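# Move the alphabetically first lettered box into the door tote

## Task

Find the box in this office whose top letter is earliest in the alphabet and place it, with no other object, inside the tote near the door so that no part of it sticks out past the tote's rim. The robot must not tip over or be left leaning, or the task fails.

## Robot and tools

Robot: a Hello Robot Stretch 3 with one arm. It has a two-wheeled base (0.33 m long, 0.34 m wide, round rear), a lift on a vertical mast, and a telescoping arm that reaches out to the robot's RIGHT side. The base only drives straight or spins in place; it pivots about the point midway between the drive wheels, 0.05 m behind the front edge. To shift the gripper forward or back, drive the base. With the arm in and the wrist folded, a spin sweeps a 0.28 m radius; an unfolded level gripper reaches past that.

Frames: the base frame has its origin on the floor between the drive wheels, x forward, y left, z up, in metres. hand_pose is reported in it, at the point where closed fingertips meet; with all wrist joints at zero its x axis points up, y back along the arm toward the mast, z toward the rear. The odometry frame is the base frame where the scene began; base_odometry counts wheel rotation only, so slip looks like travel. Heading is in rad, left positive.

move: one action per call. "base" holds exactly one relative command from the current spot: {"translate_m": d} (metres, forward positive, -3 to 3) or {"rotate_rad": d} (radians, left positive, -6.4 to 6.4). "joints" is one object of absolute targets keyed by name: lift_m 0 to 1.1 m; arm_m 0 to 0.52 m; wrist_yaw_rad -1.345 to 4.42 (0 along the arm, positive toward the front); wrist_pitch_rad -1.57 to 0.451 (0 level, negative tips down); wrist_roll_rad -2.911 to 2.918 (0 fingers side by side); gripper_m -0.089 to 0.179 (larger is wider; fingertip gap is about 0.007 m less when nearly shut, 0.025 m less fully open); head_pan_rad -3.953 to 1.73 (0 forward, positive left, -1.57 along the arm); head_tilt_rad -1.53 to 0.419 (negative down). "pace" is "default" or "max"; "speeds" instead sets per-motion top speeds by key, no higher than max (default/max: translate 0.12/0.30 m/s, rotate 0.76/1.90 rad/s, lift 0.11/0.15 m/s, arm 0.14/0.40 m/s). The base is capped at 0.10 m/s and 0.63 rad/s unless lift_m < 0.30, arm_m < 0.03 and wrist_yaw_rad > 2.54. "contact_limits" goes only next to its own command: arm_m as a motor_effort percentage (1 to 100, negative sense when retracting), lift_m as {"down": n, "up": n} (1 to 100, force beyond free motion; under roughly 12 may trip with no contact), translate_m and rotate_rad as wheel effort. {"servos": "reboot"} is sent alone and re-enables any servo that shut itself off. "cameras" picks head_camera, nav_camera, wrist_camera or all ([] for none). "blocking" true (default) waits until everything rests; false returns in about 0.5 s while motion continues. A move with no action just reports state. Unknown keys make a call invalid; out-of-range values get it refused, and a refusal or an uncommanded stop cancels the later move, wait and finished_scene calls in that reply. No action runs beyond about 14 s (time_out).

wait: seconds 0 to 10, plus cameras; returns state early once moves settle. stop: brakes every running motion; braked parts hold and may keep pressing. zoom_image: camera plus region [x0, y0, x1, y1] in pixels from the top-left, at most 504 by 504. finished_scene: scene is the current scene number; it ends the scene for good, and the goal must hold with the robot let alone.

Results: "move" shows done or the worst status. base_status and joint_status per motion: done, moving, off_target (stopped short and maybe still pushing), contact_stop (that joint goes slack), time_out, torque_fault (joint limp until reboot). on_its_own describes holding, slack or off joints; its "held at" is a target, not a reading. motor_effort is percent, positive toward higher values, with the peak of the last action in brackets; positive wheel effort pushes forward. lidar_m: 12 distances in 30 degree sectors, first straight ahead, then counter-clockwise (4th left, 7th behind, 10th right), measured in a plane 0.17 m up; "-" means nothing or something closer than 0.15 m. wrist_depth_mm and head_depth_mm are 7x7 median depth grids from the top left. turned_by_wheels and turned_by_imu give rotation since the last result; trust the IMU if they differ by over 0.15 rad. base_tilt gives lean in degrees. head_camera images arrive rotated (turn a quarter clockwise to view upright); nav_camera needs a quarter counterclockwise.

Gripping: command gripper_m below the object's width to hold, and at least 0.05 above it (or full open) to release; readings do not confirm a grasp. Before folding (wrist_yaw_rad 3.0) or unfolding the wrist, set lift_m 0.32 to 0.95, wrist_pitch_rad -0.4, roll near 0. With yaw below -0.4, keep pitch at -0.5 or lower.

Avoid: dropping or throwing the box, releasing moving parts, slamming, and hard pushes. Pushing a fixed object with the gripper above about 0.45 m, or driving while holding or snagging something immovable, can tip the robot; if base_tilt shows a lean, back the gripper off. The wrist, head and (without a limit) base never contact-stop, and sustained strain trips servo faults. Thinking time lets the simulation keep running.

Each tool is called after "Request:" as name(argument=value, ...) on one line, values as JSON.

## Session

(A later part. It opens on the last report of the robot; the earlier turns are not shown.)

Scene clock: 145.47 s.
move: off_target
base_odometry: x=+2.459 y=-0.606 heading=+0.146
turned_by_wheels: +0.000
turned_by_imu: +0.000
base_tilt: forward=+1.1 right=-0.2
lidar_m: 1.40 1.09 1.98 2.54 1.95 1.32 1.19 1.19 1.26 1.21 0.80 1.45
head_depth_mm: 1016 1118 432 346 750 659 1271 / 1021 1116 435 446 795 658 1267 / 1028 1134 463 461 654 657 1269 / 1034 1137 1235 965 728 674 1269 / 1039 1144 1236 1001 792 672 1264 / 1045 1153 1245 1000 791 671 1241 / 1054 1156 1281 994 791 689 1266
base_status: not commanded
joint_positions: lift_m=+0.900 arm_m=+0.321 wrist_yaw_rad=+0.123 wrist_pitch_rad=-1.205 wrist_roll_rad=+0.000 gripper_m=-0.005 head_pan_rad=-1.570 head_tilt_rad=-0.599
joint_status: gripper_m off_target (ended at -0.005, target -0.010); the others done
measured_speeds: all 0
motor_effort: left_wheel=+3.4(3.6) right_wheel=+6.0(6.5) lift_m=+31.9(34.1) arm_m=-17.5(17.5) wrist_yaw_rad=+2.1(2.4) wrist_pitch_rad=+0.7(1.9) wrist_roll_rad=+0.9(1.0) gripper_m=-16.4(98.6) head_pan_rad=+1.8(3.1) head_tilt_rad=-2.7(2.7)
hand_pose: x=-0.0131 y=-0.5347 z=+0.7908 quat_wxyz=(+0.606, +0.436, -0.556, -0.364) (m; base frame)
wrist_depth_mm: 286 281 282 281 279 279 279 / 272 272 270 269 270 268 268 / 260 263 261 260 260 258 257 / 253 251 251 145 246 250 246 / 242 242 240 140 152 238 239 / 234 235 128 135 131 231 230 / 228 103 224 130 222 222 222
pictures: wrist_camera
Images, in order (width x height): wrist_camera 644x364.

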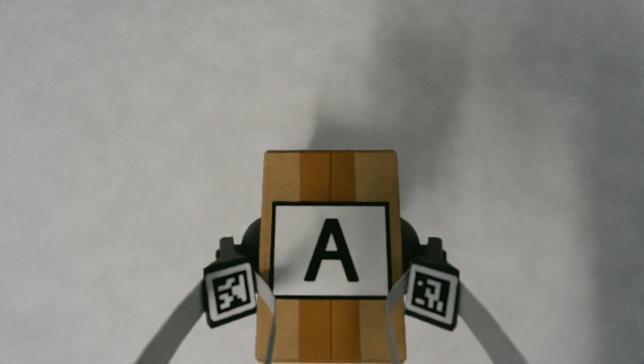

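Request:
move(joints={"arm_m": 0.005}, speeds={"arm_m": 0.3}, cameras=[])

Request:
move(base={"rotate_rad": 1.875}, joints={"lift_m": 0.52, "wrist_yaw_rad": 1.57, "wrist_pitch_rad": -0.43, "head_pan_rad": 0.0, "head_tilt_rad": -0.45}, pace="max", cameras=[])

Request:
move(joints={"wrist_yaw_rad": 2.62, "lift_m": 0.29}, pace="max", cameras=["wrist_camera"])

Request:
move(base={"translate_m": 2.14}, pace="max", cameras=[])

Request:
move(base={"rotate_rad": 1.267}, pace="max", cameras=["head_camera", "nav_camera"])

Scene clock: 162.47 s.
move: done
base_odometry: x=+2.459 y=-0.606 heading=+0.146
turned_by_wheels: +0.000
turned_by_imu: +0.001
base_tilt: forward=+1.1 right=-0.2
lidar_m: 1.40 1.09 1.97 2.54 1.94 1.32 1.19 1.18 1.26 1.21 0.80 1.46
head_depth_mm: 1016 1121 1223 1009 798 712 - / 1019 1123 1231 1006 797 674 - / 1028 1132 1243 1002 792 673 - / 1032 1136 1242 1000 793 657 434 / 1038 1144 1244 1000 791 672 1259 / 1044 1154 1249 1003 791 672 1236 / 1051 1160 1279 1001 789 687 1265
base_status: not commanded
joint_positions: lift_m=+0.900 arm_m=+0.005 wrist_yaw_rad=+0.123 wrist_pitch_rad=-1.205 wrist_roll_rad=+0.000 gripper_m=-0.005 head_pan_rad=-1.570 head_tilt_rad=-0.600
joint_status: all done
measured_speeds: all 0
motor_effort: left_wheel=+3.5(3.6) right_wheel=+6.1(6.7) lift_m=+24.0(28.0) arm_m=-22.3(25.5) wrist_yaw_rad=+1.8(2.6) wrist_pitch_rad=+0.8(1.1) wrist_roll_rad=+0.9(1.1) gripper_m=-15.5(17.0) head_pan_rad=+1.3(3.0) head_tilt_rad=-3.1(4.1)
hand_pose: x=-0.0131 y=-0.2185 z=+0.7908 quat_wxyz=(+0.606, +0.436, -0.556, -0.365) (m; base frame)
wrist_depth_mm: - - 289 284 284 278 279 / - - - - - - - / - - - - - - - / - - - 146 - - 963 / 958 998 155 140 152 988 972 / 943 965 128 135 131 922 945 / 938 104 131 131 132 931 888
pictures: none
No camera images: "cameras" was empty.

Scene clock: 166.37 s.
move: done
base_odometry: x=+2.459 y=-0.606 heading=+2.020
turned_by_wheels: +1.874
turned_by_imu: +1.869
base_tilt: forward=+1.0 right=-0.1
lidar_m: 2.54 1.35 1.32 1.19 1.39 1.21 0.80 1.42 1.40 1.09 1.63 1.98
head_depth_mm: 2116 2265 2426 2619 2142 1680 1396 / 2209 2360 2551 2683 2145 1682 1395 / 2267 2448 2605 2748 2148 1689 1391 / 2327 2537 2723 2856 2127 1670 1388 / 2439 2593 2822 2904 2116 1670 1385 / 2524 2699 2978 2911 2114 1680 1378 / 2580 2743 1937 2086 2061 1676 1385
base_status: done
joint_positions: lift_m=+0.520 arm_m=+0.005 wrist_yaw_rad=+1.567 wrist_pitch_rad=-0.460 wrist_roll_rad=+0.000 gripper_m=-0.005 head_pan_rad=+0.003 head_tilt_rad=-0.450
joint_status: all done
measured_speeds: all 0
motor_effort: left_wheel=-10.9(16.1) right_wheel=+10.6(15.5) lift_m=+22.5(22.9) arm_m=-4.7(22.2) wrist_yaw_rad=+3.5(8.6) wrist_pitch_rad=+5.2(8.5) wrist_roll_rad=+0.9(1.1) gripper_m=-16.0(17.1) head_pan_rad=-2.3(4.7) head_tilt_rad=+2.3(5.1)
hand_pose: x=+0.1976 y=-0.1509 z=+0.5234 quat_wxyz=(+0.602, +0.600, -0.374, +0.372) (m; base frame)
wrist_depth_mm: - - - - - - - / - - - - - - - / - - - - - - - / - - - 144 - - - / 967 957 155 139 152 974 994 / 822 826 129 135 131 808 802 / 688 104 131 130 133 680 698
pictures: none
No camera images: "cameras" was empty.

Scene clock: 168.70 s.
move: done
base_odometry: x=+2.459 y=-0.606 heading=+2.020
turned_by_wheels: +0.000
turned_by_imu: +0.000
base_tilt: forward=+0.9 right=-0.3
lidar_m: 2.54 1.35 1.32 1.19 1.39 1.21 0.80 1.42 1.40 1.09 1.64 1.98
head_depth_mm: 2129 2285 2457 2609 2169 1706 1401 / 2191 2348 2518 2681 2152 1693 1394 / 2246 2445 2633 2782 2134 1683 1392 / 2355 2517 2723 2830 2129 1677 1388 / 2416 2617 2806 2951 2135 1667 1379 / 2521 2731 2975 2893 2122 1674 1388 / 2569 2747 1951 2065 2057 1674 1383
base_status: not commanded
joint_positions: lift_m=+0.290 arm_m=+0.005 wrist_yaw_rad=+2.617 wrist_pitch_rad=-0.458 wrist_roll_rad=+0.000 gripper_m=-0.005 head_pan_rad=+0.000 head_tilt_rad=-0.450
joint_status: all done
measured_speeds: all 0
motor_effort: left_wheel=-10.3(10.9) right_wheel=+9.5(10.6) lift_m=+21.5(22.8) arm_m=-4.0(5.1) wrist_yaw_rad=+3.3(11.4) wrist_pitch_rad=+4.9(5.3) wrist_roll_rad=+0.8(1.1) gripper_m=-16.5(17.5) head_pan_rad=-2.7(5.2) head_tilt_rad=+3.6(4.0)
hand_pose: x=+0.0886 y=+0.0397 z=+0.2938 quat_wxyz=(+0.334, +0.706, -0.023, +0.624) (m; base frame)
wrist_depth_mm: - - - - - - - / - - - - - - - / 965 998 993 - 976 - - / 768 762 758 145 721 785 777 / 620 614 156 139 152 618 631 / 521 523 128 135 131 522 524 / 205 103 131 131 132 436 450
pictures: wrist_camera
Images, in order (width x height): wrist_camera 644x364.

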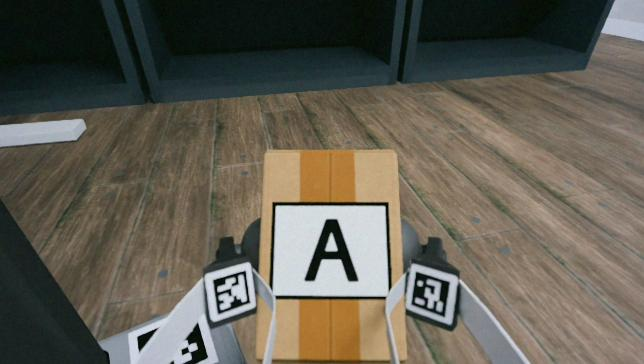

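Scene clock: 177.27 s.
move: done
base_odometry: x=+1.530 y=+1.322 heading=+2.020
turned_by_wheels: +0.000
turned_by_imu: -0.002
base_tilt: forward=+1.0 right=-0.2
lidar_m: 0.50 0.59 1.04 0.89 0.81 1.45 2.93 2.15 1.54 0.98 0.58 0.50
head_depth_mm: 383 410 440 476 518 568 628 / 396 423 455 495 540 593 661 / 408 438 472 514 564 621 696 / 421 452 491 535 588 654 732 / 435 469 510 558 617 690 779 / 450 487 531 583 649 727 825 / 465 506 553 611 682 771 884
base_status: done
joint_positions: lift_m=+0.290 arm_m=+0.005 wrist_yaw_rad=+2.617 wrist_pitch_rad=-0.458 wrist_roll_rad=+0.000 gripper_m=-0.005 head_pan_rad=+0.000 head_tilt_rad=-0.450
joint_status: not commanded
measured_speeds: all 0
motor_effort: left_wheel=-0.6(16.1) right_wheel=+6.6(15.2) lift_m=+31.8(32.8) arm_m=+0.0(4.2) wrist_yaw_rad=+2.7(3.3) wrist_pitch_rad=+4.8(5.3) wrist_roll_rad=+1.0(1.1) gripper_m=-15.8(17.4) head_pan_rad=-2.6(4.5) head_tilt_rad=+1.2(3.8)
hand_pose: x=+0.0885 y=+0.0398 z=+0.2939 quat_wxyz=(+0.334, +0.706, -0.023, +0.624) (m; base frame)
wrist_depth_mm: - - - - 890 578 437 / 961 - - - 945 606 443 / 883 - - - 901 622 452 / 767 762 772 145 772 618 460 / 626 626 158 139 152 599 472 / 516 523 128 135 131 524 466 / 204 103 132 131 132 442 433
pictures: none
No camera images: "cameras" was empty.

Scene clock: 179.17 s.
move: done
base_odometry: x=+1.530 y=+1.322 heading=-2.997
turned_by_wheels: +1.267
turned_by_imu: +1.261
base_tilt: forward=+0.9 right=-0.1
lidar_m: 1.62 0.74 1.42 2.35 2.94 2.07 1.54 0.75 0.53 0.50 0.52 0.69
head_depth_mm: 1733 1684 1646 1661 1664 1588 1409 / 2360 2513 2695 2509 2058 1678 1391 / 2416 2577 2822 2945 2136 1691 1396 / 2404 2580 2831 2913 2138 1688 1392 / 2407 2590 2820 2925 2135 1670 1388 / 2406 2624 2817 2931 2116 1665 1391 / 2399 2589 2830 2905 2129 1627 1345
base_status: done
joint_positions: lift_m=+0.290 arm_m=+0.005 wrist_yaw_rad=+2.617 wrist_pitch_rad=-0.458 wrist_roll_rad=+0.000 gripper_m=-0.005 head_pan_rad=+0.000 head_tilt_rad=-0.450
joint_status: not commanded
measured_speeds: all 0
motor_effort: left_wheel=-8.2(16.4) right_wheel=+7.3(17.3) lift_m=+30.8(31.9) arm_m=-10.4(10.4) wrist_yaw_rad=+2.5(3.5) wrist_pitch_rad=+5.0(5.2) wrist_roll_rad=+0.9(1.1) gripper_m=-16.4(17.4) head_pan_rad=-2.4(4.0) head_tilt_rad=+0.8(2.6)
hand_pose: x=+0.0885 y=+0.0398 z=+0.2939 quat_wxyz=(+0.334, +0.706, -0.023, +0.624) (m; base frame)
wrist_depth_mm: - - - - 752 846 - / - - - - 820 974 - / - - - - 887 961 - / 769 767 774 145 739 803 766 / 612 612 157 140 152 616 632 / 525 515 128 135 131 519 527 / 206 104 133 131 131 428 449
pictures: head_camera (sideways), nav_camera (sideways)
Images, in order (width x height): head_camera 896x504, nav_camera 672x504.

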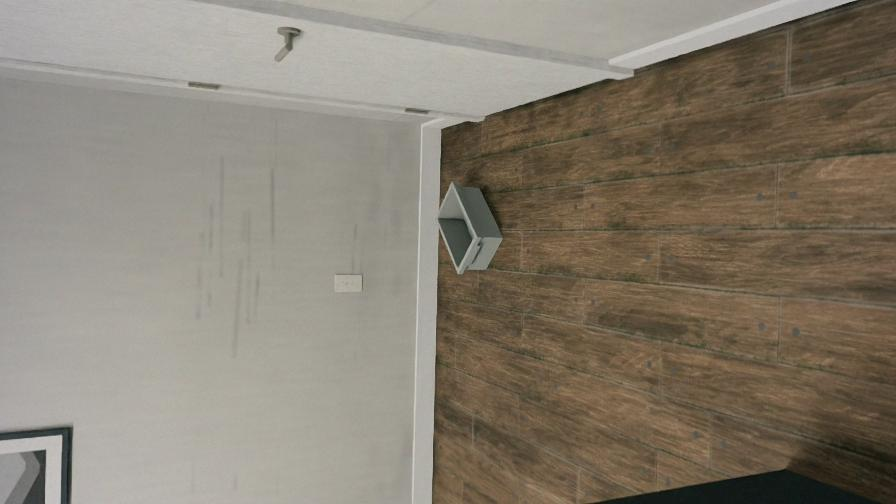

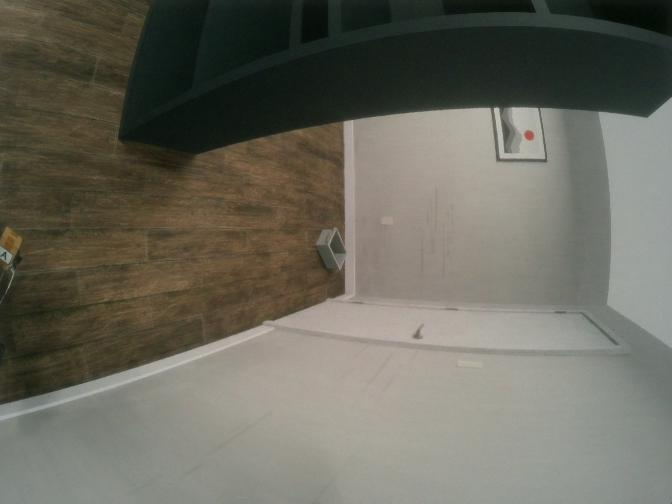

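Request:
move(base={"translate_m": 1.663}, pace="max", cameras=["head_camera", "nav_camera"])

Request:
move(base={"rotate_rad": 0.737}, joints={"head_pan_rad": -1.2, "head_tilt_rad": -0.75}, cameras=["head_camera", "nav_camera"])

Scene clock: 218.67 s.
move: done
base_odometry: x=-0.116 y=+1.082 heading=-2.997
turned_by_wheels: +0.000
turned_by_imu: -0.001
base_tilt: forward=+0.9 right=-0.1
lidar_m: 1.12 1.15 1.53 2.81 0.90 0.80 2.05 0.65 0.46 0.41 0.43 0.57
head_depth_mm: 935 1007 1087 1195 1294 1405 1334 / 938 1011 1095 1196 1317 1465 1390 / 939 1011 1098 1199 1321 1469 1394 / 940 1012 1100 1201 1326 1469 1391 / 944 1016 1103 1208 1334 1481 1387 / 945 1018 1111 1210 1329 1485 1388 / 947 1023 1111 1214 1344 1487 1381
base_status: done
joint_positions: lift_m=+0.290 arm_m=+0.005 wrist_yaw_rad=+2.618 wrist_pitch_rad=-0.458 wrist_roll_rad=+0.000 gripper_m=-0.005 head_pan_rad=+0.000 head_tilt_rad=-0.450
joint_status: not commanded
measured_speeds: all 0
motor_effort: left_wheel=+3.9(12.5) right_wheel=+0.4(19.6) lift_m=+25.7(29.4) arm_m=-20.9(22.4) wrist_yaw_rad=+2.7(3.4) wrist_pitch_rad=+5.1(5.3) wrist_roll_rad=+0.8(1.2) gripper_m=-16.3(17.4) head_pan_rad=-0.8(4.7) head_tilt_rad=-0.3(1.7)
hand_pose: x=+0.0884 y=+0.0398 z=+0.2939 quat_wxyz=(+0.334, +0.706, -0.023, +0.624) (m; base frame)
wrist_depth_mm: - - - - - - 857 / - - - - - - 901 / 996 - - 973 - - 920 / 764 774 774 145 739 753 636 / 616 631 160 140 152 622 517 / 513 521 128 135 131 529 519 / 205 103 132 131 132 441 444
pictures: head_camera (sideways), nav_camera (sideways)
Images, in order (width x height): head_camera 896x504, nav_camera 672x504.

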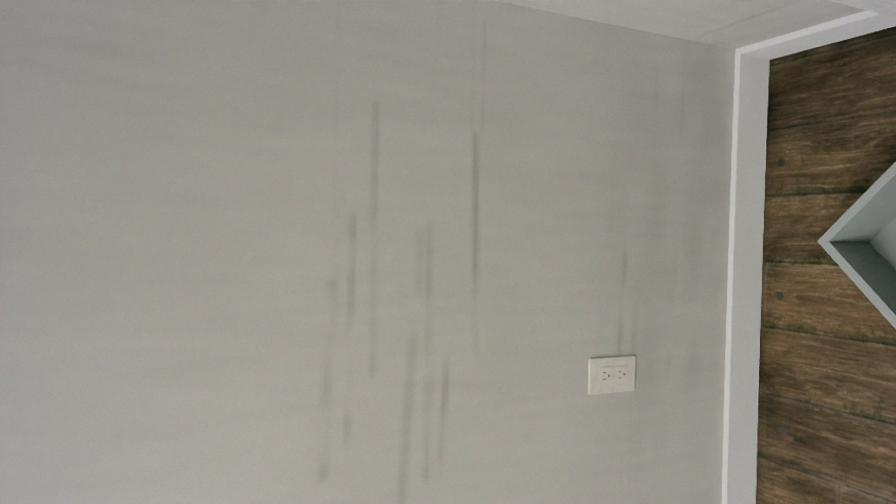

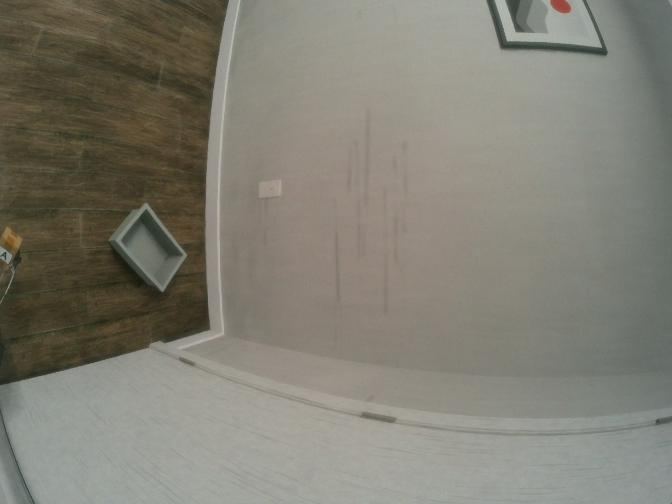

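Scene clock: 220.93 s.
move: done
base_odometry: x=-0.116 y=+1.082 heading=-2.260
turned_by_wheels: +0.736
turned_by_imu: +0.735
base_tilt: forward=+1.1 right=+0.0
lidar_m: 1.24 1.95 1.48 0.80 0.90 1.06 0.54 0.41 0.42 0.46 0.72 1.12
head_depth_mm: 519 560 608 663 732 815 922 / 591 643 706 785 882 1011 1135 / 682 757 850 960 1116 1279 1186 / 855 957 1096 1275 1456 1346 1185 / 1028 1157 1331 1567 1563 1348 1189 / 1004 1122 1273 1466 1560 1325 1191 / 970 1072 1212 1386 1530 1290 1162
base_status: done
joint_positions: lift_m=+0.290 arm_m=+0.005 wrist_yaw_rad=+2.618 wrist_pitch_rad=-0.458 wrist_roll_rad=+0.000 gripper_m=-0.005 head_pan_rad=-1.212 head_tilt_rad=-0.751
joint_status: all done
measured_speeds: all 0
motor_effort: left_wheel=-10.3(14.8) right_wheel=+10.4(15.6) lift_m=+24.9(25.9) arm_m=-21.8(22.7) wrist_yaw_rad=+2.9(3.4) wrist_pitch_rad=+5.2(5.3) wrist_roll_rad=+0.8(1.0) gripper_m=-16.7(17.2) head_pan_rad=+2.5(4.6) head_tilt_rad=-2.2(6.5)
hand_pose: x=+0.0884 y=+0.0398 z=+0.2939 quat_wxyz=(+0.334, +0.706, -0.023, +0.624) (m; base frame)
wrist_depth_mm: - - - - - - - / 688 - - - - - - / 740 909 - 985 - - - / 784 765 758 145 733 779 761 / 608 621 157 140 152 610 613 / 528 517 128 135 131 526 522 / 205 104 132 131 132 441 453
pictures: head_camera (sideways), nav_camera (sideways)
Images, in order (width x height): head_camera 896x504, nav_camera 672x504.

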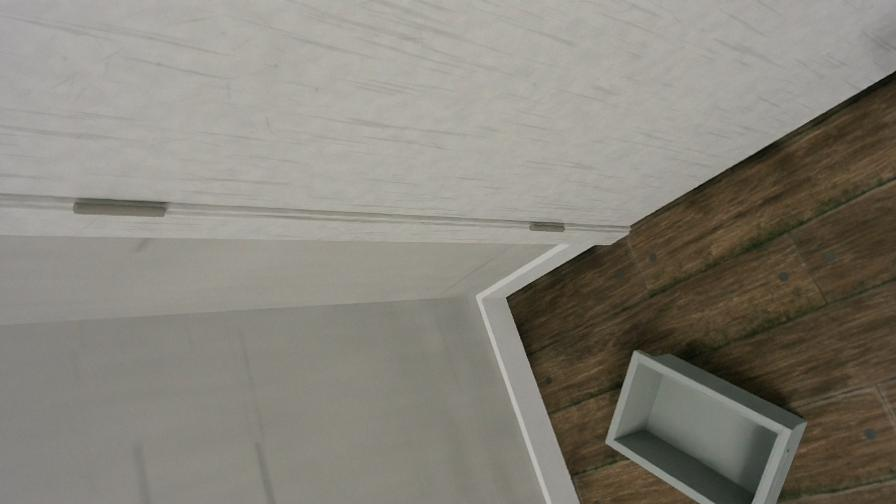

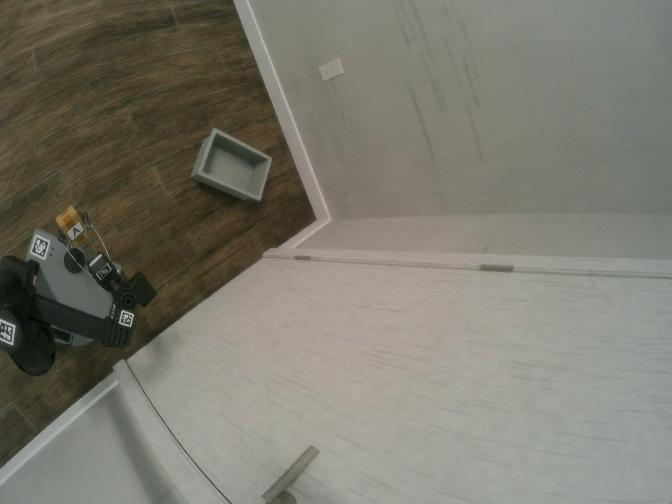

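Request:
move(base={"translate_m": 0.577}, joints={"head_pan_rad": -1.57, "head_tilt_rad": -1.0}, pace="max", cameras=["head_camera", "nav_camera"])

Request:
move(joints={"lift_m": 0.5}, pace="max", cameras=[])

Request:
move(joints={"wrist_yaw_rad": 0.0}, cameras=["head_camera", "wrist_camera"])

Scene clock: 239.97 s.
move: done
base_odometry: x=-0.483 y=+0.636 heading=-2.260
turned_by_wheels: +0.000
turned_by_imu: +0.000
base_tilt: forward=+0.9 right=-0.2
lidar_m: 0.75 1.18 2.37 1.30 1.06 1.95 0.99 0.78 0.78 0.84 0.69 0.68
head_depth_mm: 826 918 1062 1273 1353 1224 1119 / 892 1033 1205 1445 1349 1231 680 / 974 1138 1358 1484 1329 1205 947 / 961 1128 1386 1503 1304 1132 773 / 860 1000 1192 1430 1362 1226 1120 / 787 896 1048 1260 1350 1227 1123 / 722 813 934 1100 1308 1226 1128
base_status: done
joint_positions: lift_m=+0.290 arm_m=+0.005 wrist_yaw_rad=+2.618 wrist_pitch_rad=-0.458 wrist_roll_rad=+0.000 gripper_m=-0.005 head_pan_rad=-1.572 head_tilt_rad=-1.000
joint_status: all done
measured_speeds: all 0
motor_effort: left_wheel=-0.2(15.7) right_wheel=+8.5(15.5) lift_m=+21.5(23.3) arm_m=-19.6(21.1) wrist_yaw_rad=+2.3(3.4) wrist_pitch_rad=+4.8(5.2) wrist_roll_rad=+0.9(1.1) gripper_m=-15.8(17.4) head_pan_rad=-0.7(5.0) head_tilt_rad=-4.7(6.9)
hand_pose: x=+0.0884 y=+0.0398 z=+0.2939 quat_wxyz=(+0.334, +0.706, -0.023, +0.624) (m; base frame)
wrist_depth_mm: - - - - - - 998 / - - - - - - 999 / - - - - - - 901 / 780 783 775 145 729 778 754 / 621 620 157 140 152 622 627 / 522 525 128 135 131 519 521 / 205 103 132 131 132 441 450
pictures: head_camera (sideways), nav_camera (sideways)
Images, in order (width x height): head_camera 896x504, nav_camera 672x504.

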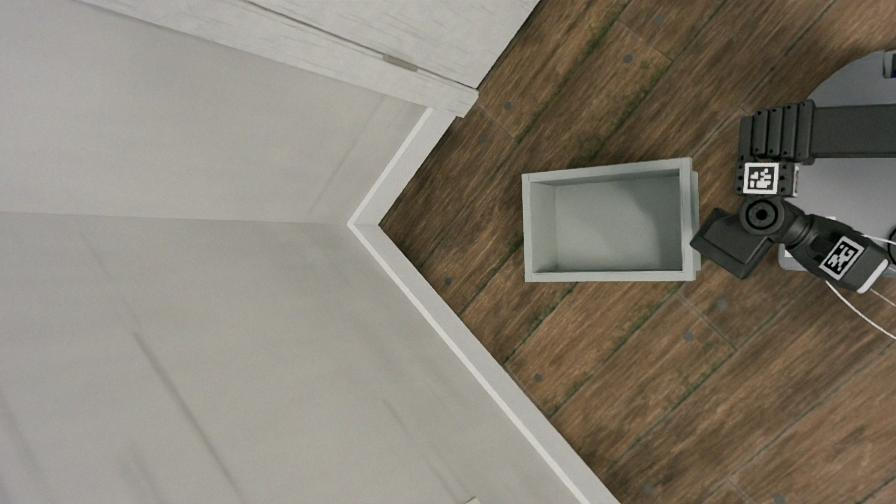

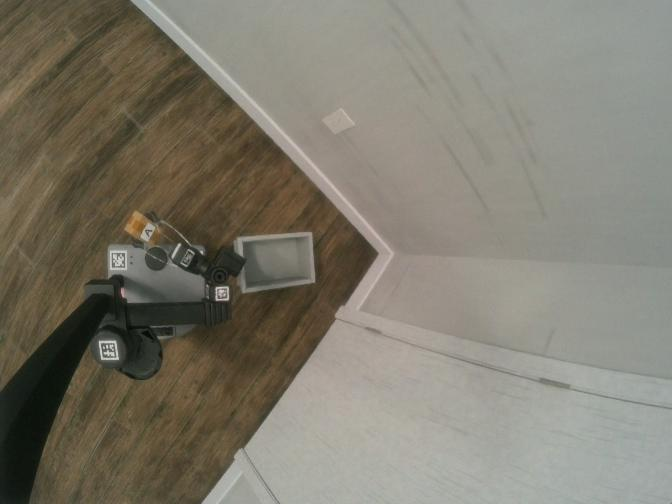

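Scene clock: 242.17 s.
move: done
base_odometry: x=-0.483 y=+0.636 heading=-2.260
turned_by_wheels: +0.000
turned_by_imu: +0.000
base_tilt: forward=+0.9 right=+0.0
lidar_m: 0.75 1.18 2.38 1.30 1.06 1.95 0.99 0.79 0.78 0.84 0.68 0.68
head_depth_mm: 823 922 1066 1273 1342 1223 1106 / 896 1028 1208 1444 1348 532 489 / 972 1134 1362 1486 1336 545 977 / 954 1128 1380 1498 1313 600 593 / 862 1000 1192 1433 1352 1229 1124 / 783 896 1043 1267 1352 1225 1121 / 719 812 936 1101 1302 1232 1129
base_status: not commanded
joint_positions: lift_m=+0.500 arm_m=+0.005 wrist_yaw_rad=+2.618 wrist_pitch_rad=-0.458 wrist_roll_rad=+0.000 gripper_m=-0.005 head_pan_rad=-1.572 head_tilt_rad=-1.000
joint_status: all done
measured_speeds: all 0
motor_effort: left_wheel=-0.4(0.6) right_wheel=+8.8(9.4) lift_m=+31.0(34.7) arm_m=-19.0(20.0) wrist_yaw_rad=+2.8(3.2) wrist_pitch_rad=+5.0(5.3) wrist_roll_rad=+0.9(1.1) gripper_m=-15.9(17.7) head_pan_rad=+0.5(2.0) head_tilt_rad=-4.6(6.1)
hand_pose: x=+0.0884 y=+0.0398 z=+0.5039 quat_wxyz=(+0.334, +0.706, -0.023, +0.624) (m; base frame)
wrist_depth_mm: - - - - - - - / - - - - - - 981 / - - - - - - 935 / - - - 145 - - 969 / 959 938 155 140 152 945 877 / 819 794 128 135 131 801 808 / 205 104 131 131 132 661 681
pictures: none
No camera images: "cameras" was empty.

Scene clock: 244.47 s.
move: done
base_odometry: x=-0.483 y=+0.636 heading=-2.260
turned_by_wheels: +0.000
turned_by_imu: +0.000
base_tilt: forward=+1.1 right=-0.2
lidar_m: 0.75 1.17 2.38 1.29 1.06 1.95 0.99 0.79 0.78 0.84 0.69 0.68
head_depth_mm: 827 922 1062 1265 1350 1217 1109 / 893 1027 1202 1424 1355 532 488 / 978 1139 1365 1481 802 545 957 / 959 1125 1384 1492 1290 1180 990 / 862 999 1190 1442 1356 1221 1121 / 782 895 1043 1262 1351 1232 1118 / 722 810 938 1103 1299 1231 1124
base_status: not commanded
joint_positions: lift_m=+0.500 arm_m=+0.005 wrist_yaw_rad=+0.003 wrist_pitch_rad=-0.458 wrist_roll_rad=+0.000 gripper_m=-0.005 head_pan_rad=-1.572 head_tilt_rad=-1.000
joint_status: all done
measured_speeds: all 0
motor_effort: left_wheel=-0.5(0.6) right_wheel=+8.6(9.3) lift_m=+26.1(31.2) arm_m=-18.2(19.3) wrist_yaw_rad=-2.1(6.4) wrist_pitch_rad=+5.2(5.3) wrist_roll_rad=+0.8(1.0) gripper_m=-15.8(17.6) head_pan_rad=+2.1(2.2) head_tilt_rad=-3.9(5.5)
hand_pose: x=-0.0208 y=-0.3692 z=+0.5039 quat_wxyz=(+0.689, +0.162, -0.688, -0.160) (m; base frame)
wrist_depth_mm: 409 485 599 701 589 478 423 / 434 504 628 758 630 528 449 / 451 547 681 812 682 540 474 / 479 571 678 145 661 601 502 / 498 614 155 140 153 632 521 / 535 625 128 135 131 636 571 / 554 104 130 131 132 647 573
pictures: head_camera (sideways), wrist_camera
Images, in order (width x height): head_camera 896x504, wrist_camera 644x364.

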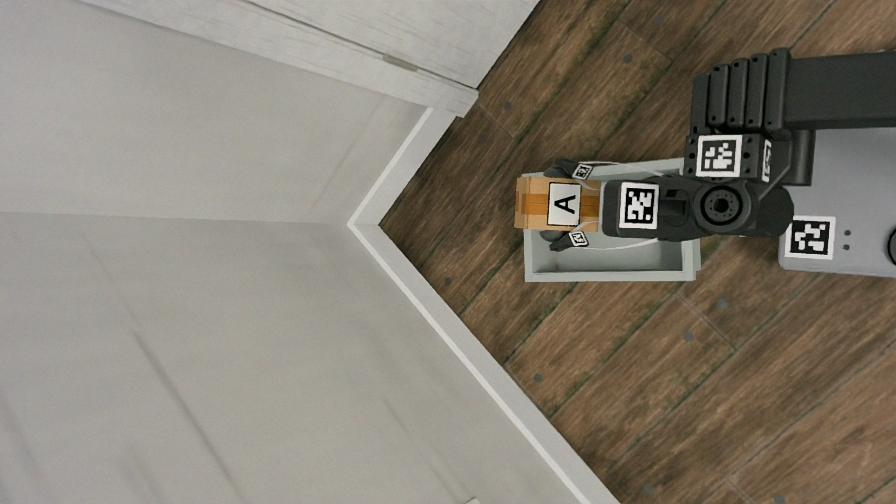

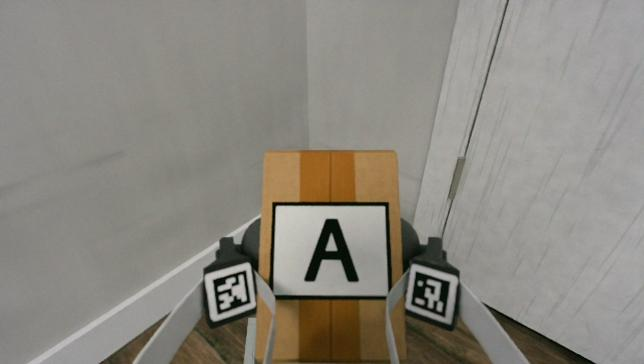

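Request:
move(joints={"arm_m": 0.25, "wrist_pitch_rad": -1.2, "lift_m": 0.38}, speeds={"arm_m": 0.3}, cameras=["head_camera", "wrist_camera"])

Scene clock: 256.37 s.
move: done
base_odometry: x=-0.483 y=+0.636 heading=-2.260
turned_by_wheels: +0.000
turned_by_imu: +0.001
base_tilt: forward=+0.9 right=-0.2
lidar_m: 0.75 1.18 2.37 1.29 1.06 1.95 0.99 0.78 0.78 0.84 0.69 0.68
head_depth_mm: 824 924 1067 1267 1351 1228 1115 / 896 1032 1208 1426 751 667 595 / 978 1138 1368 1478 823 1190 978 / 956 1129 1383 1497 1302 1207 993 / 862 1001 1197 1448 1362 1228 1126 / 785 894 1047 1251 1355 1229 1119 / 720 811 938 1098 1302 1230 1121
base_status: not commanded
joint_positions: lift_m=+0.380 arm_m=+0.250 wrist_yaw_rad=+0.003 wrist_pitch_rad=-1.205 wrist_roll_rad=+0.000 gripper_m=-0.005 head_pan_rad=-1.570 head_tilt_rad=-1.000
joint_status: all done
measured_speeds: all 0
motor_effort: left_wheel=-0.4(0.7) right_wheel=+8.7(9.4) lift_m=+21.3(22.9) arm_m=+23.2(25.6) wrist_yaw_rad=-2.1(2.4) wrist_pitch_rad=+0.5(5.1) wrist_roll_rad=+0.8(1.1) gripper_m=-15.6(17.3) head_pan_rad=+3.0(4.3) head_tilt_rad=-3.2(4.3)
hand_pose: x=-0.0214 y=-0.4641 z=+0.2708 quat_wxyz=(+0.583, +0.402, -0.582, -0.400) (m; base frame)
wrist_depth_mm: 382 451 508 513 523 493 384 / 407 494 506 492 493 487 482 / 455 490 481 354 472 470 475 / 460 466 365 145 449 457 448 / 450 443 157 140 152 441 436 / 437 433 128 135 131 421 429 / 411 104 128 131 132 412 412
pictures: head_camera (sideways), wrist_camera
Images, in order (width x height): head_camera 896x504, wrist_camera 644x364.

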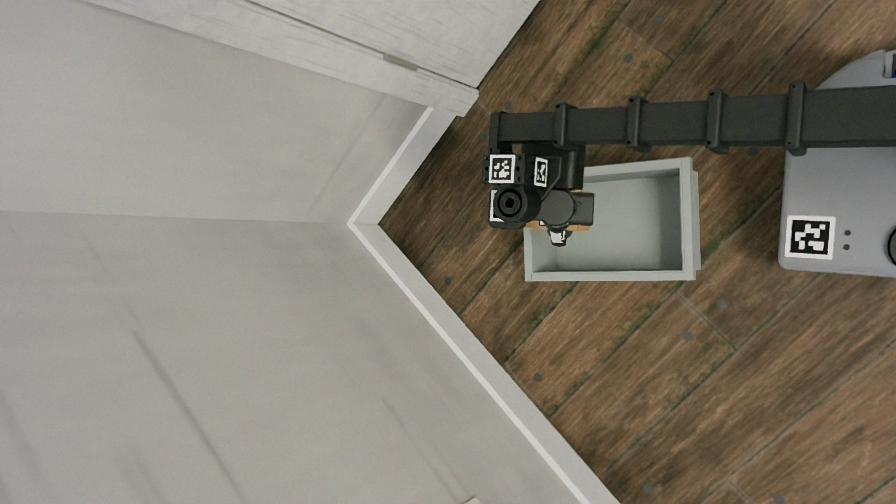

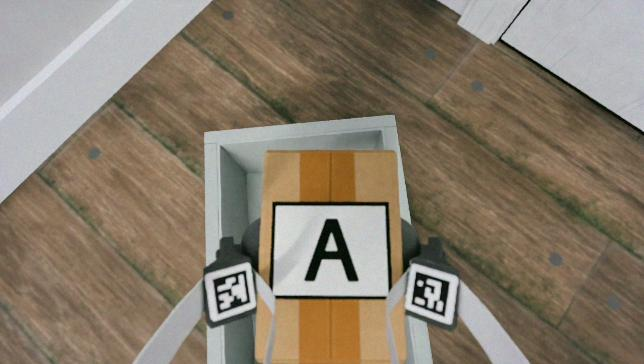

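Request:
move(base={"translate_m": 0.008}, joints={"arm_m": 0.23, "wrist_yaw_rad": 0.085, "lift_m": 0.29}, cameras=["wrist_camera", "head_camera"])

Scene clock: 271.63 s.
move: done
base_odometry: x=-0.488 y=+0.630 heading=-2.261
turned_by_wheels: +0.000
turned_by_imu: +0.001
base_tilt: forward=+0.8 right=-0.2
lidar_m: 0.74 1.17 2.38 1.30 1.07 1.96 0.99 0.79 0.79 0.40 0.68 0.68
head_depth_mm: 832 929 1079 1275 1351 1222 1114 / 903 1040 1211 1429 1353 1172 694 / 982 1143 1368 1487 846 1195 971 / 942 1120 1365 1488 1314 1208 995 / 850 990 1177 1434 1355 1226 1120 / 776 886 1037 1244 1343 1227 1126 / 713 806 921 1089 1301 1230 1126
base_status: done
joint_positions: lift_m=+0.290 arm_m=+0.230 wrist_yaw_rad=+0.082 wrist_pitch_rad=-1.206 wrist_roll_rad=+0.000 gripper_m=-0.005 head_pan_rad=-1.570 head_tilt_rad=-1.000
joint_status: all done
measured_speeds: all 0
motor_effort: left_wheel=+3.6(6.7) right_wheel=+9.6(12.2) lift_m=+20.4(22.8) arm_m=-18.8(23.9) wrist_yaw_rad=+3.1(5.9) wrist_pitch_rad=+1.0(1.4) wrist_roll_rad=+0.9(1.1) gripper_m=-17.0(17.2) head_pan_rad=+2.9(3.9) head_tilt_rad=-1.8(3.7)
hand_pose: x=-0.0160 y=-0.4437 z=+0.1808 quat_wxyz=(+0.599, +0.425, -0.565, -0.377) (m; base frame)
wrist_depth_mm: 367 416 418 404 410 411 403 / 394 401 264 271 272 393 387 / 381 384 295 355 316 376 374 / 372 370 243 144 246 363 361 / 357 356 231 140 151 345 348 / 344 344 128 135 131 340 335 / 333 104 215 131 226 329 325
pictures: head_camera (sideways), wrist_camera
Images, in order (width x height): head_camera 896x504, wrist_camera 644x364.

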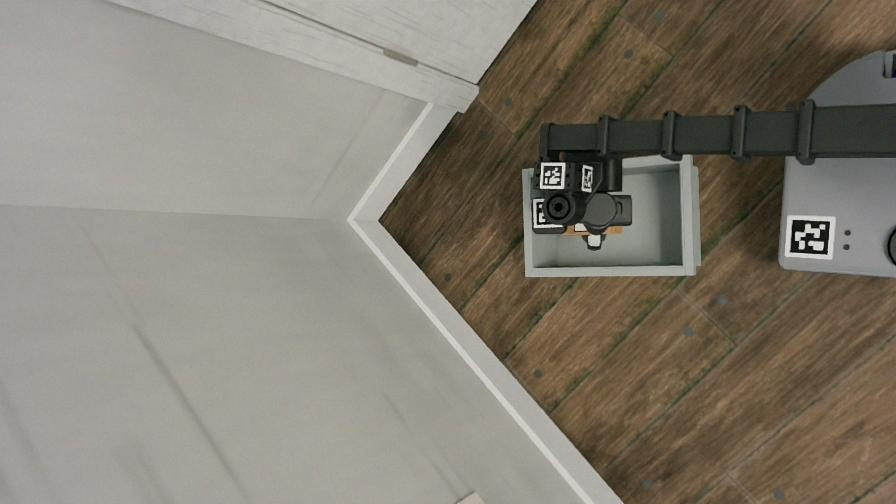

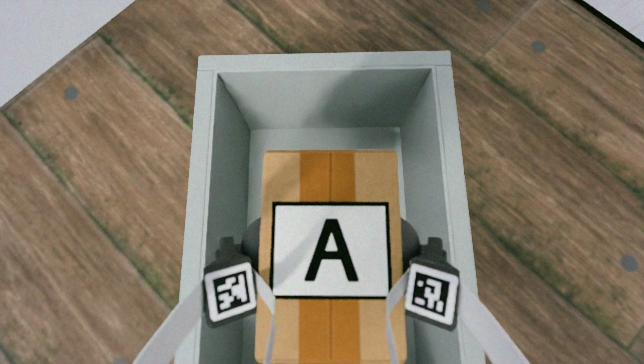

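Request:
move(joints={"lift_m": 0.155}, contact_limits={"lift_m": {"down": 16}}, cameras=["wrist_camera"])

Request:
move(joints={"lift_m": 0.115}, speeds={"lift_m": 0.025}, contact_limits={"lift_m": {"down": 13}}, cameras=["wrist_camera"])

Scene clock: 278.23 s.
move: done
base_odometry: x=-0.488 y=+0.630 heading=-2.261
turned_by_wheels: +0.000
turned_by_imu: +0.001
base_tilt: forward=+1.0 right=-0.1
lidar_m: 0.74 1.17 2.37 1.30 1.07 1.96 1.00 0.79 0.78 0.84 0.68 0.68
head_depth_mm: 834 927 1077 1282 1349 1222 1122 / 901 1033 1218 1434 1343 1206 964 / 980 1141 1374 1485 1089 1128 955 / 944 1116 1368 1488 1326 1206 992 / 855 987 1175 1425 1356 1231 1121 / 774 884 1035 1251 1349 1229 1127 / 713 803 924 1092 1300 1226 1129
base_status: not commanded
joint_positions: lift_m=+0.155 arm_m=+0.230 wrist_yaw_rad=+0.082 wrist_pitch_rad=-1.206 wrist_roll_rad=+0.000 gripper_m=-0.005 head_pan_rad=-1.570 head_tilt_rad=-1.000
joint_status: all done
measured_speeds: all 0
motor_effort: left_wheel=+3.6(4.0) right_wheel=+9.1(9.6) lift_m=+20.1(22.1) arm_m=-1.2(8.2) wrist_yaw_rad=+3.5(3.9) wrist_pitch_rad=+0.7(1.2) wrist_roll_rad=+0.7(1.0) gripper_m=-16.0(17.3) head_pan_rad=+3.4(3.9) head_tilt_rad=-0.7(2.9)
contact_limits: lift_m down 16 (down: maximum 72; up: maximum 65)
hand_pose: x=-0.0160 y=-0.4437 z=+0.0457 quat_wxyz=(+0.599, +0.425, -0.565, -0.377) (m; base frame)
wrist_depth_mm: 114 150 209 210 211 153 112 / 110 160 236 238 239 153 108 / 109 149 230 229 229 156 107 / 109 148 220 146 219 155 102 / - 147 205 140 152 156 103 / 108 137 128 135 131 156 103 / 108 121 196 131 196 137 103
pictures: wrist_camera
Images, in order (width x height): wrist_camera 644x364.

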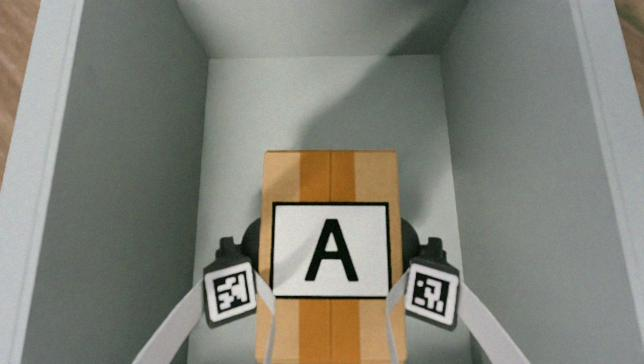

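Scene clock: 279.77 s.
move: contact_stop
base_odometry: x=-0.488 y=+0.630 heading=-2.260
turned_by_wheels: +0.000
turned_by_imu: +0.000
base_tilt: forward=+0.9 right=+0.1
lidar_m: 0.74 1.17 2.37 1.30 1.07 1.96 0.99 0.79 0.78 0.83 0.68 0.67
head_depth_mm: 833 929 1077 1278 1341 1226 1118 / 903 1037 1211 1434 1353 1222 969 / 979 1140 1371 1496 1242 1122 960 / 947 1121 1365 1488 1327 1211 995 / 852 986 1183 1433 1363 1225 1126 / 777 887 1038 1248 1338 1228 1124 / 713 808 925 1087 1298 1225 1127
base_status: not commanded
joint_positions: lift_m=+0.130 arm_m=+0.230 wrist_yaw_rad=+0.082 wrist_pitch_rad=-1.193 wrist_roll_rad=+0.000 gripper_m=-0.005 head_pan_rad=-1.570 head_tilt_rad=-1.000
joint_status: lift_m contact_stop (moved -0.025 of -0.040)
measured_speeds: all 0
on_its_own: lift_m is slack since a contact_stop (your +0.115 is given up)
motor_effort: left_wheel=+3.6(4.0) right_wheel=+6.7(9.7) lift_m=+25.2(25.2) arm_m=+4.0(4.0) wrist_yaw_rad=+3.4(3.9) wrist_pitch_rad=-1.2(2.0) wrist_roll_rad=+0.8(1.0) gripper_m=-17.1(17.2) head_pan_rad=+1.6(3.1) head_tilt_rad=-1.3(2.6)
contact_limits: lift_m down 13 (down: maximum 72; up: maximum 65)
hand_pose: x=-0.0157 y=-0.4468 z=+0.0218 quat_wxyz=(+0.601, +0.421, -0.568, -0.373) (m; base frame)
wrist_depth_mm: 110 149 204 205 207 154 107 / 109 161 215 214 214 154 102 / 110 148 206 206 205 155 102 / 109 147 197 146 194 156 113 / - 147 190 139 149 156 108 / 108 137 128 135 131 146 103 / 108 120 175 131 173 137 103
pictures: wrist_camera
Images, in order (width x height): wrist_camera 644x364.

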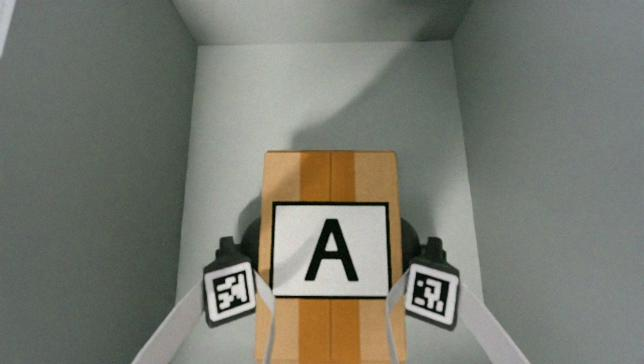

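Request:
move(joints={"gripper_m": 0.115, "lift_m": 0.131}, cameras=["wrist_camera"])

Request:
move(joints={"lift_m": 0.35}, cameras=["wrist_camera", "head_camera"])

Scene clock: 283.87 s.
move: done
base_odometry: x=-0.488 y=+0.630 heading=-2.260
turned_by_wheels: +0.000
turned_by_imu: +0.001
base_tilt: forward=+1.0 right=+0.0
lidar_m: 0.74 1.17 2.37 1.31 1.07 1.96 0.99 0.79 0.79 0.83 0.68 0.68
head_depth_mm: 835 932 1075 1273 1348 1224 1118 / 897 1036 1212 1429 1352 1220 966 / 984 1149 1377 1493 1243 1127 954 / 947 1118 1364 1475 1325 1210 995 / 856 984 1184 1442 1357 1232 1124 / 777 887 1036 1247 1340 1227 1125 / 713 802 925 1094 1304 1234 1121
base_status: not commanded
joint_positions: lift_m=+0.131 arm_m=+0.230 wrist_yaw_rad=+0.082 wrist_pitch_rad=-1.202 wrist_roll_rad=+0.000 gripper_m=+0.115 head_pan_rad=-1.570 head_tilt_rad=-1.000
joint_status: all done
measured_speeds: all 0
motor_effort: left_wheel=+3.5(3.8) right_wheel=+6.5(7.0) lift_m=+29.5(30.9) arm_m=+18.4(18.5) wrist_yaw_rad=+3.3(3.9) wrist_pitch_rad=+0.1(1.8) wrist_roll_rad=+0.6(1.0) gripper_m=+0.2(92.2) head_pan_rad=+1.6(3.0) head_tilt_rad=-1.0(1.4)
hand_pose: x=-0.0159 y=-0.4445 z=+0.0220 quat_wxyz=(+0.599, +0.424, -0.566, -0.376) (m; base frame)
wrist_depth_mm: 110 151 208 208 211 153 107 / 110 160 216 213 211 154 102 / 109 149 205 203 203 155 102 / 109 148 197 145 195 156 113 / - 147 189 139 141 146 108 / 108 122 146 134 136 125 103 / 108 136 175 130 173 147 98
pictures: wrist_camera
Images, in order (width x height): wrist_camera 644x364.

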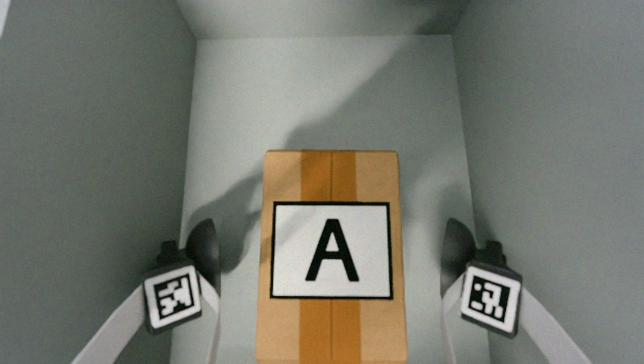

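Scene clock: 286.70 s.
move: done
base_odometry: x=-0.488 y=+0.630 heading=-2.260
turned_by_wheels: +0.000
turned_by_imu: +0.000
base_tilt: forward=+0.9 right=-0.2
lidar_m: 0.74 1.16 2.37 1.30 1.07 1.96 1.00 0.79 0.78 0.83 0.68 0.67
head_depth_mm: 832 930 1080 1277 1360 1222 1119 / 903 1036 1219 1447 1312 694 623 / 982 1143 1372 1493 813 1194 969 / 943 1119 1362 1486 1306 1212 997 / 851 986 1181 1435 1354 1232 1119 / 776 885 1035 1243 1347 1220 1125 / 712 803 928 1092 1301 1231 1131
base_status: not commanded
joint_positions: lift_m=+0.350 arm_m=+0.230 wrist_yaw_rad=+0.082 wrist_pitch_rad=-1.203 wrist_roll_rad=+0.000 gripper_m=+0.115 head_pan_rad=-1.570 head_tilt_rad=-1.000
joint_status: all done
measured_speeds: all 0
motor_effort: left_wheel=+3.6(3.8) right_wheel=+6.4(6.9) lift_m=+32.0(34.1) arm_m=+22.0(23.4) wrist_yaw_rad=+2.8(3.5) wrist_pitch_rad=+0.4(0.6) wrist_roll_rad=+0.8(1.1) gripper_m=+0.3(1.6) head_pan_rad=+1.1(2.4) head_tilt_rad=-0.9(1.4)
hand_pose: x=-0.0159 y=-0.4445 z=+0.2410 quat_wxyz=(+0.599, +0.424, -0.566, -0.376) (m; base frame)
wrist_depth_mm: 384 457 486 491 482 470 - / 416 477 473 469 458 452 455 / 451 459 378 378 369 447 435 / 439 428 405 424 421 429 421 / 418 421 336 401 384 408 413 / 407 122 288 387 384 125 393 / 393 384 334 384 330 128 385
pictures: head_camera (sideways), wrist_camera
Images, in order (width x height): head_camera 896x504, wrist_camera 644x364.

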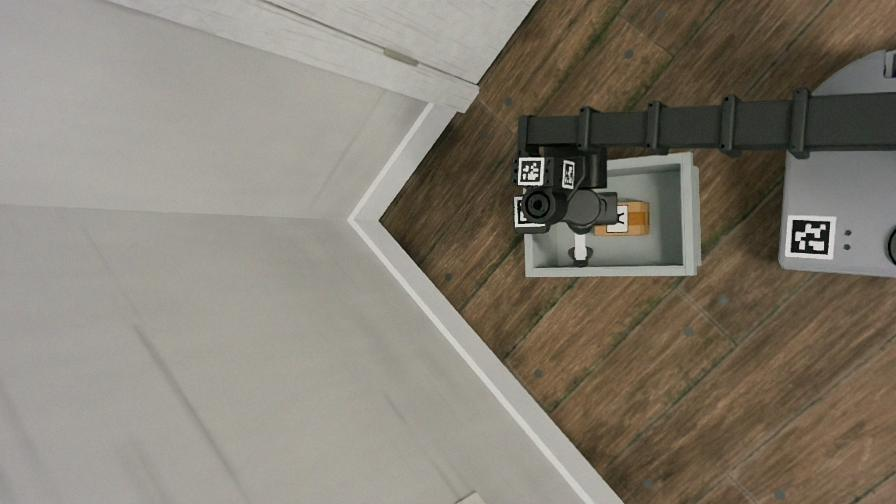

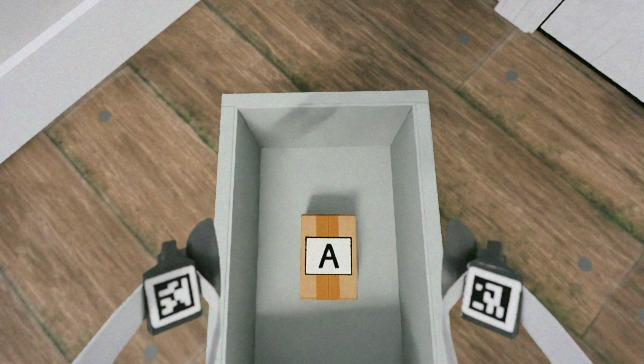

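Request:
finished_scene(scene=3)

The scene is finished: the task was done.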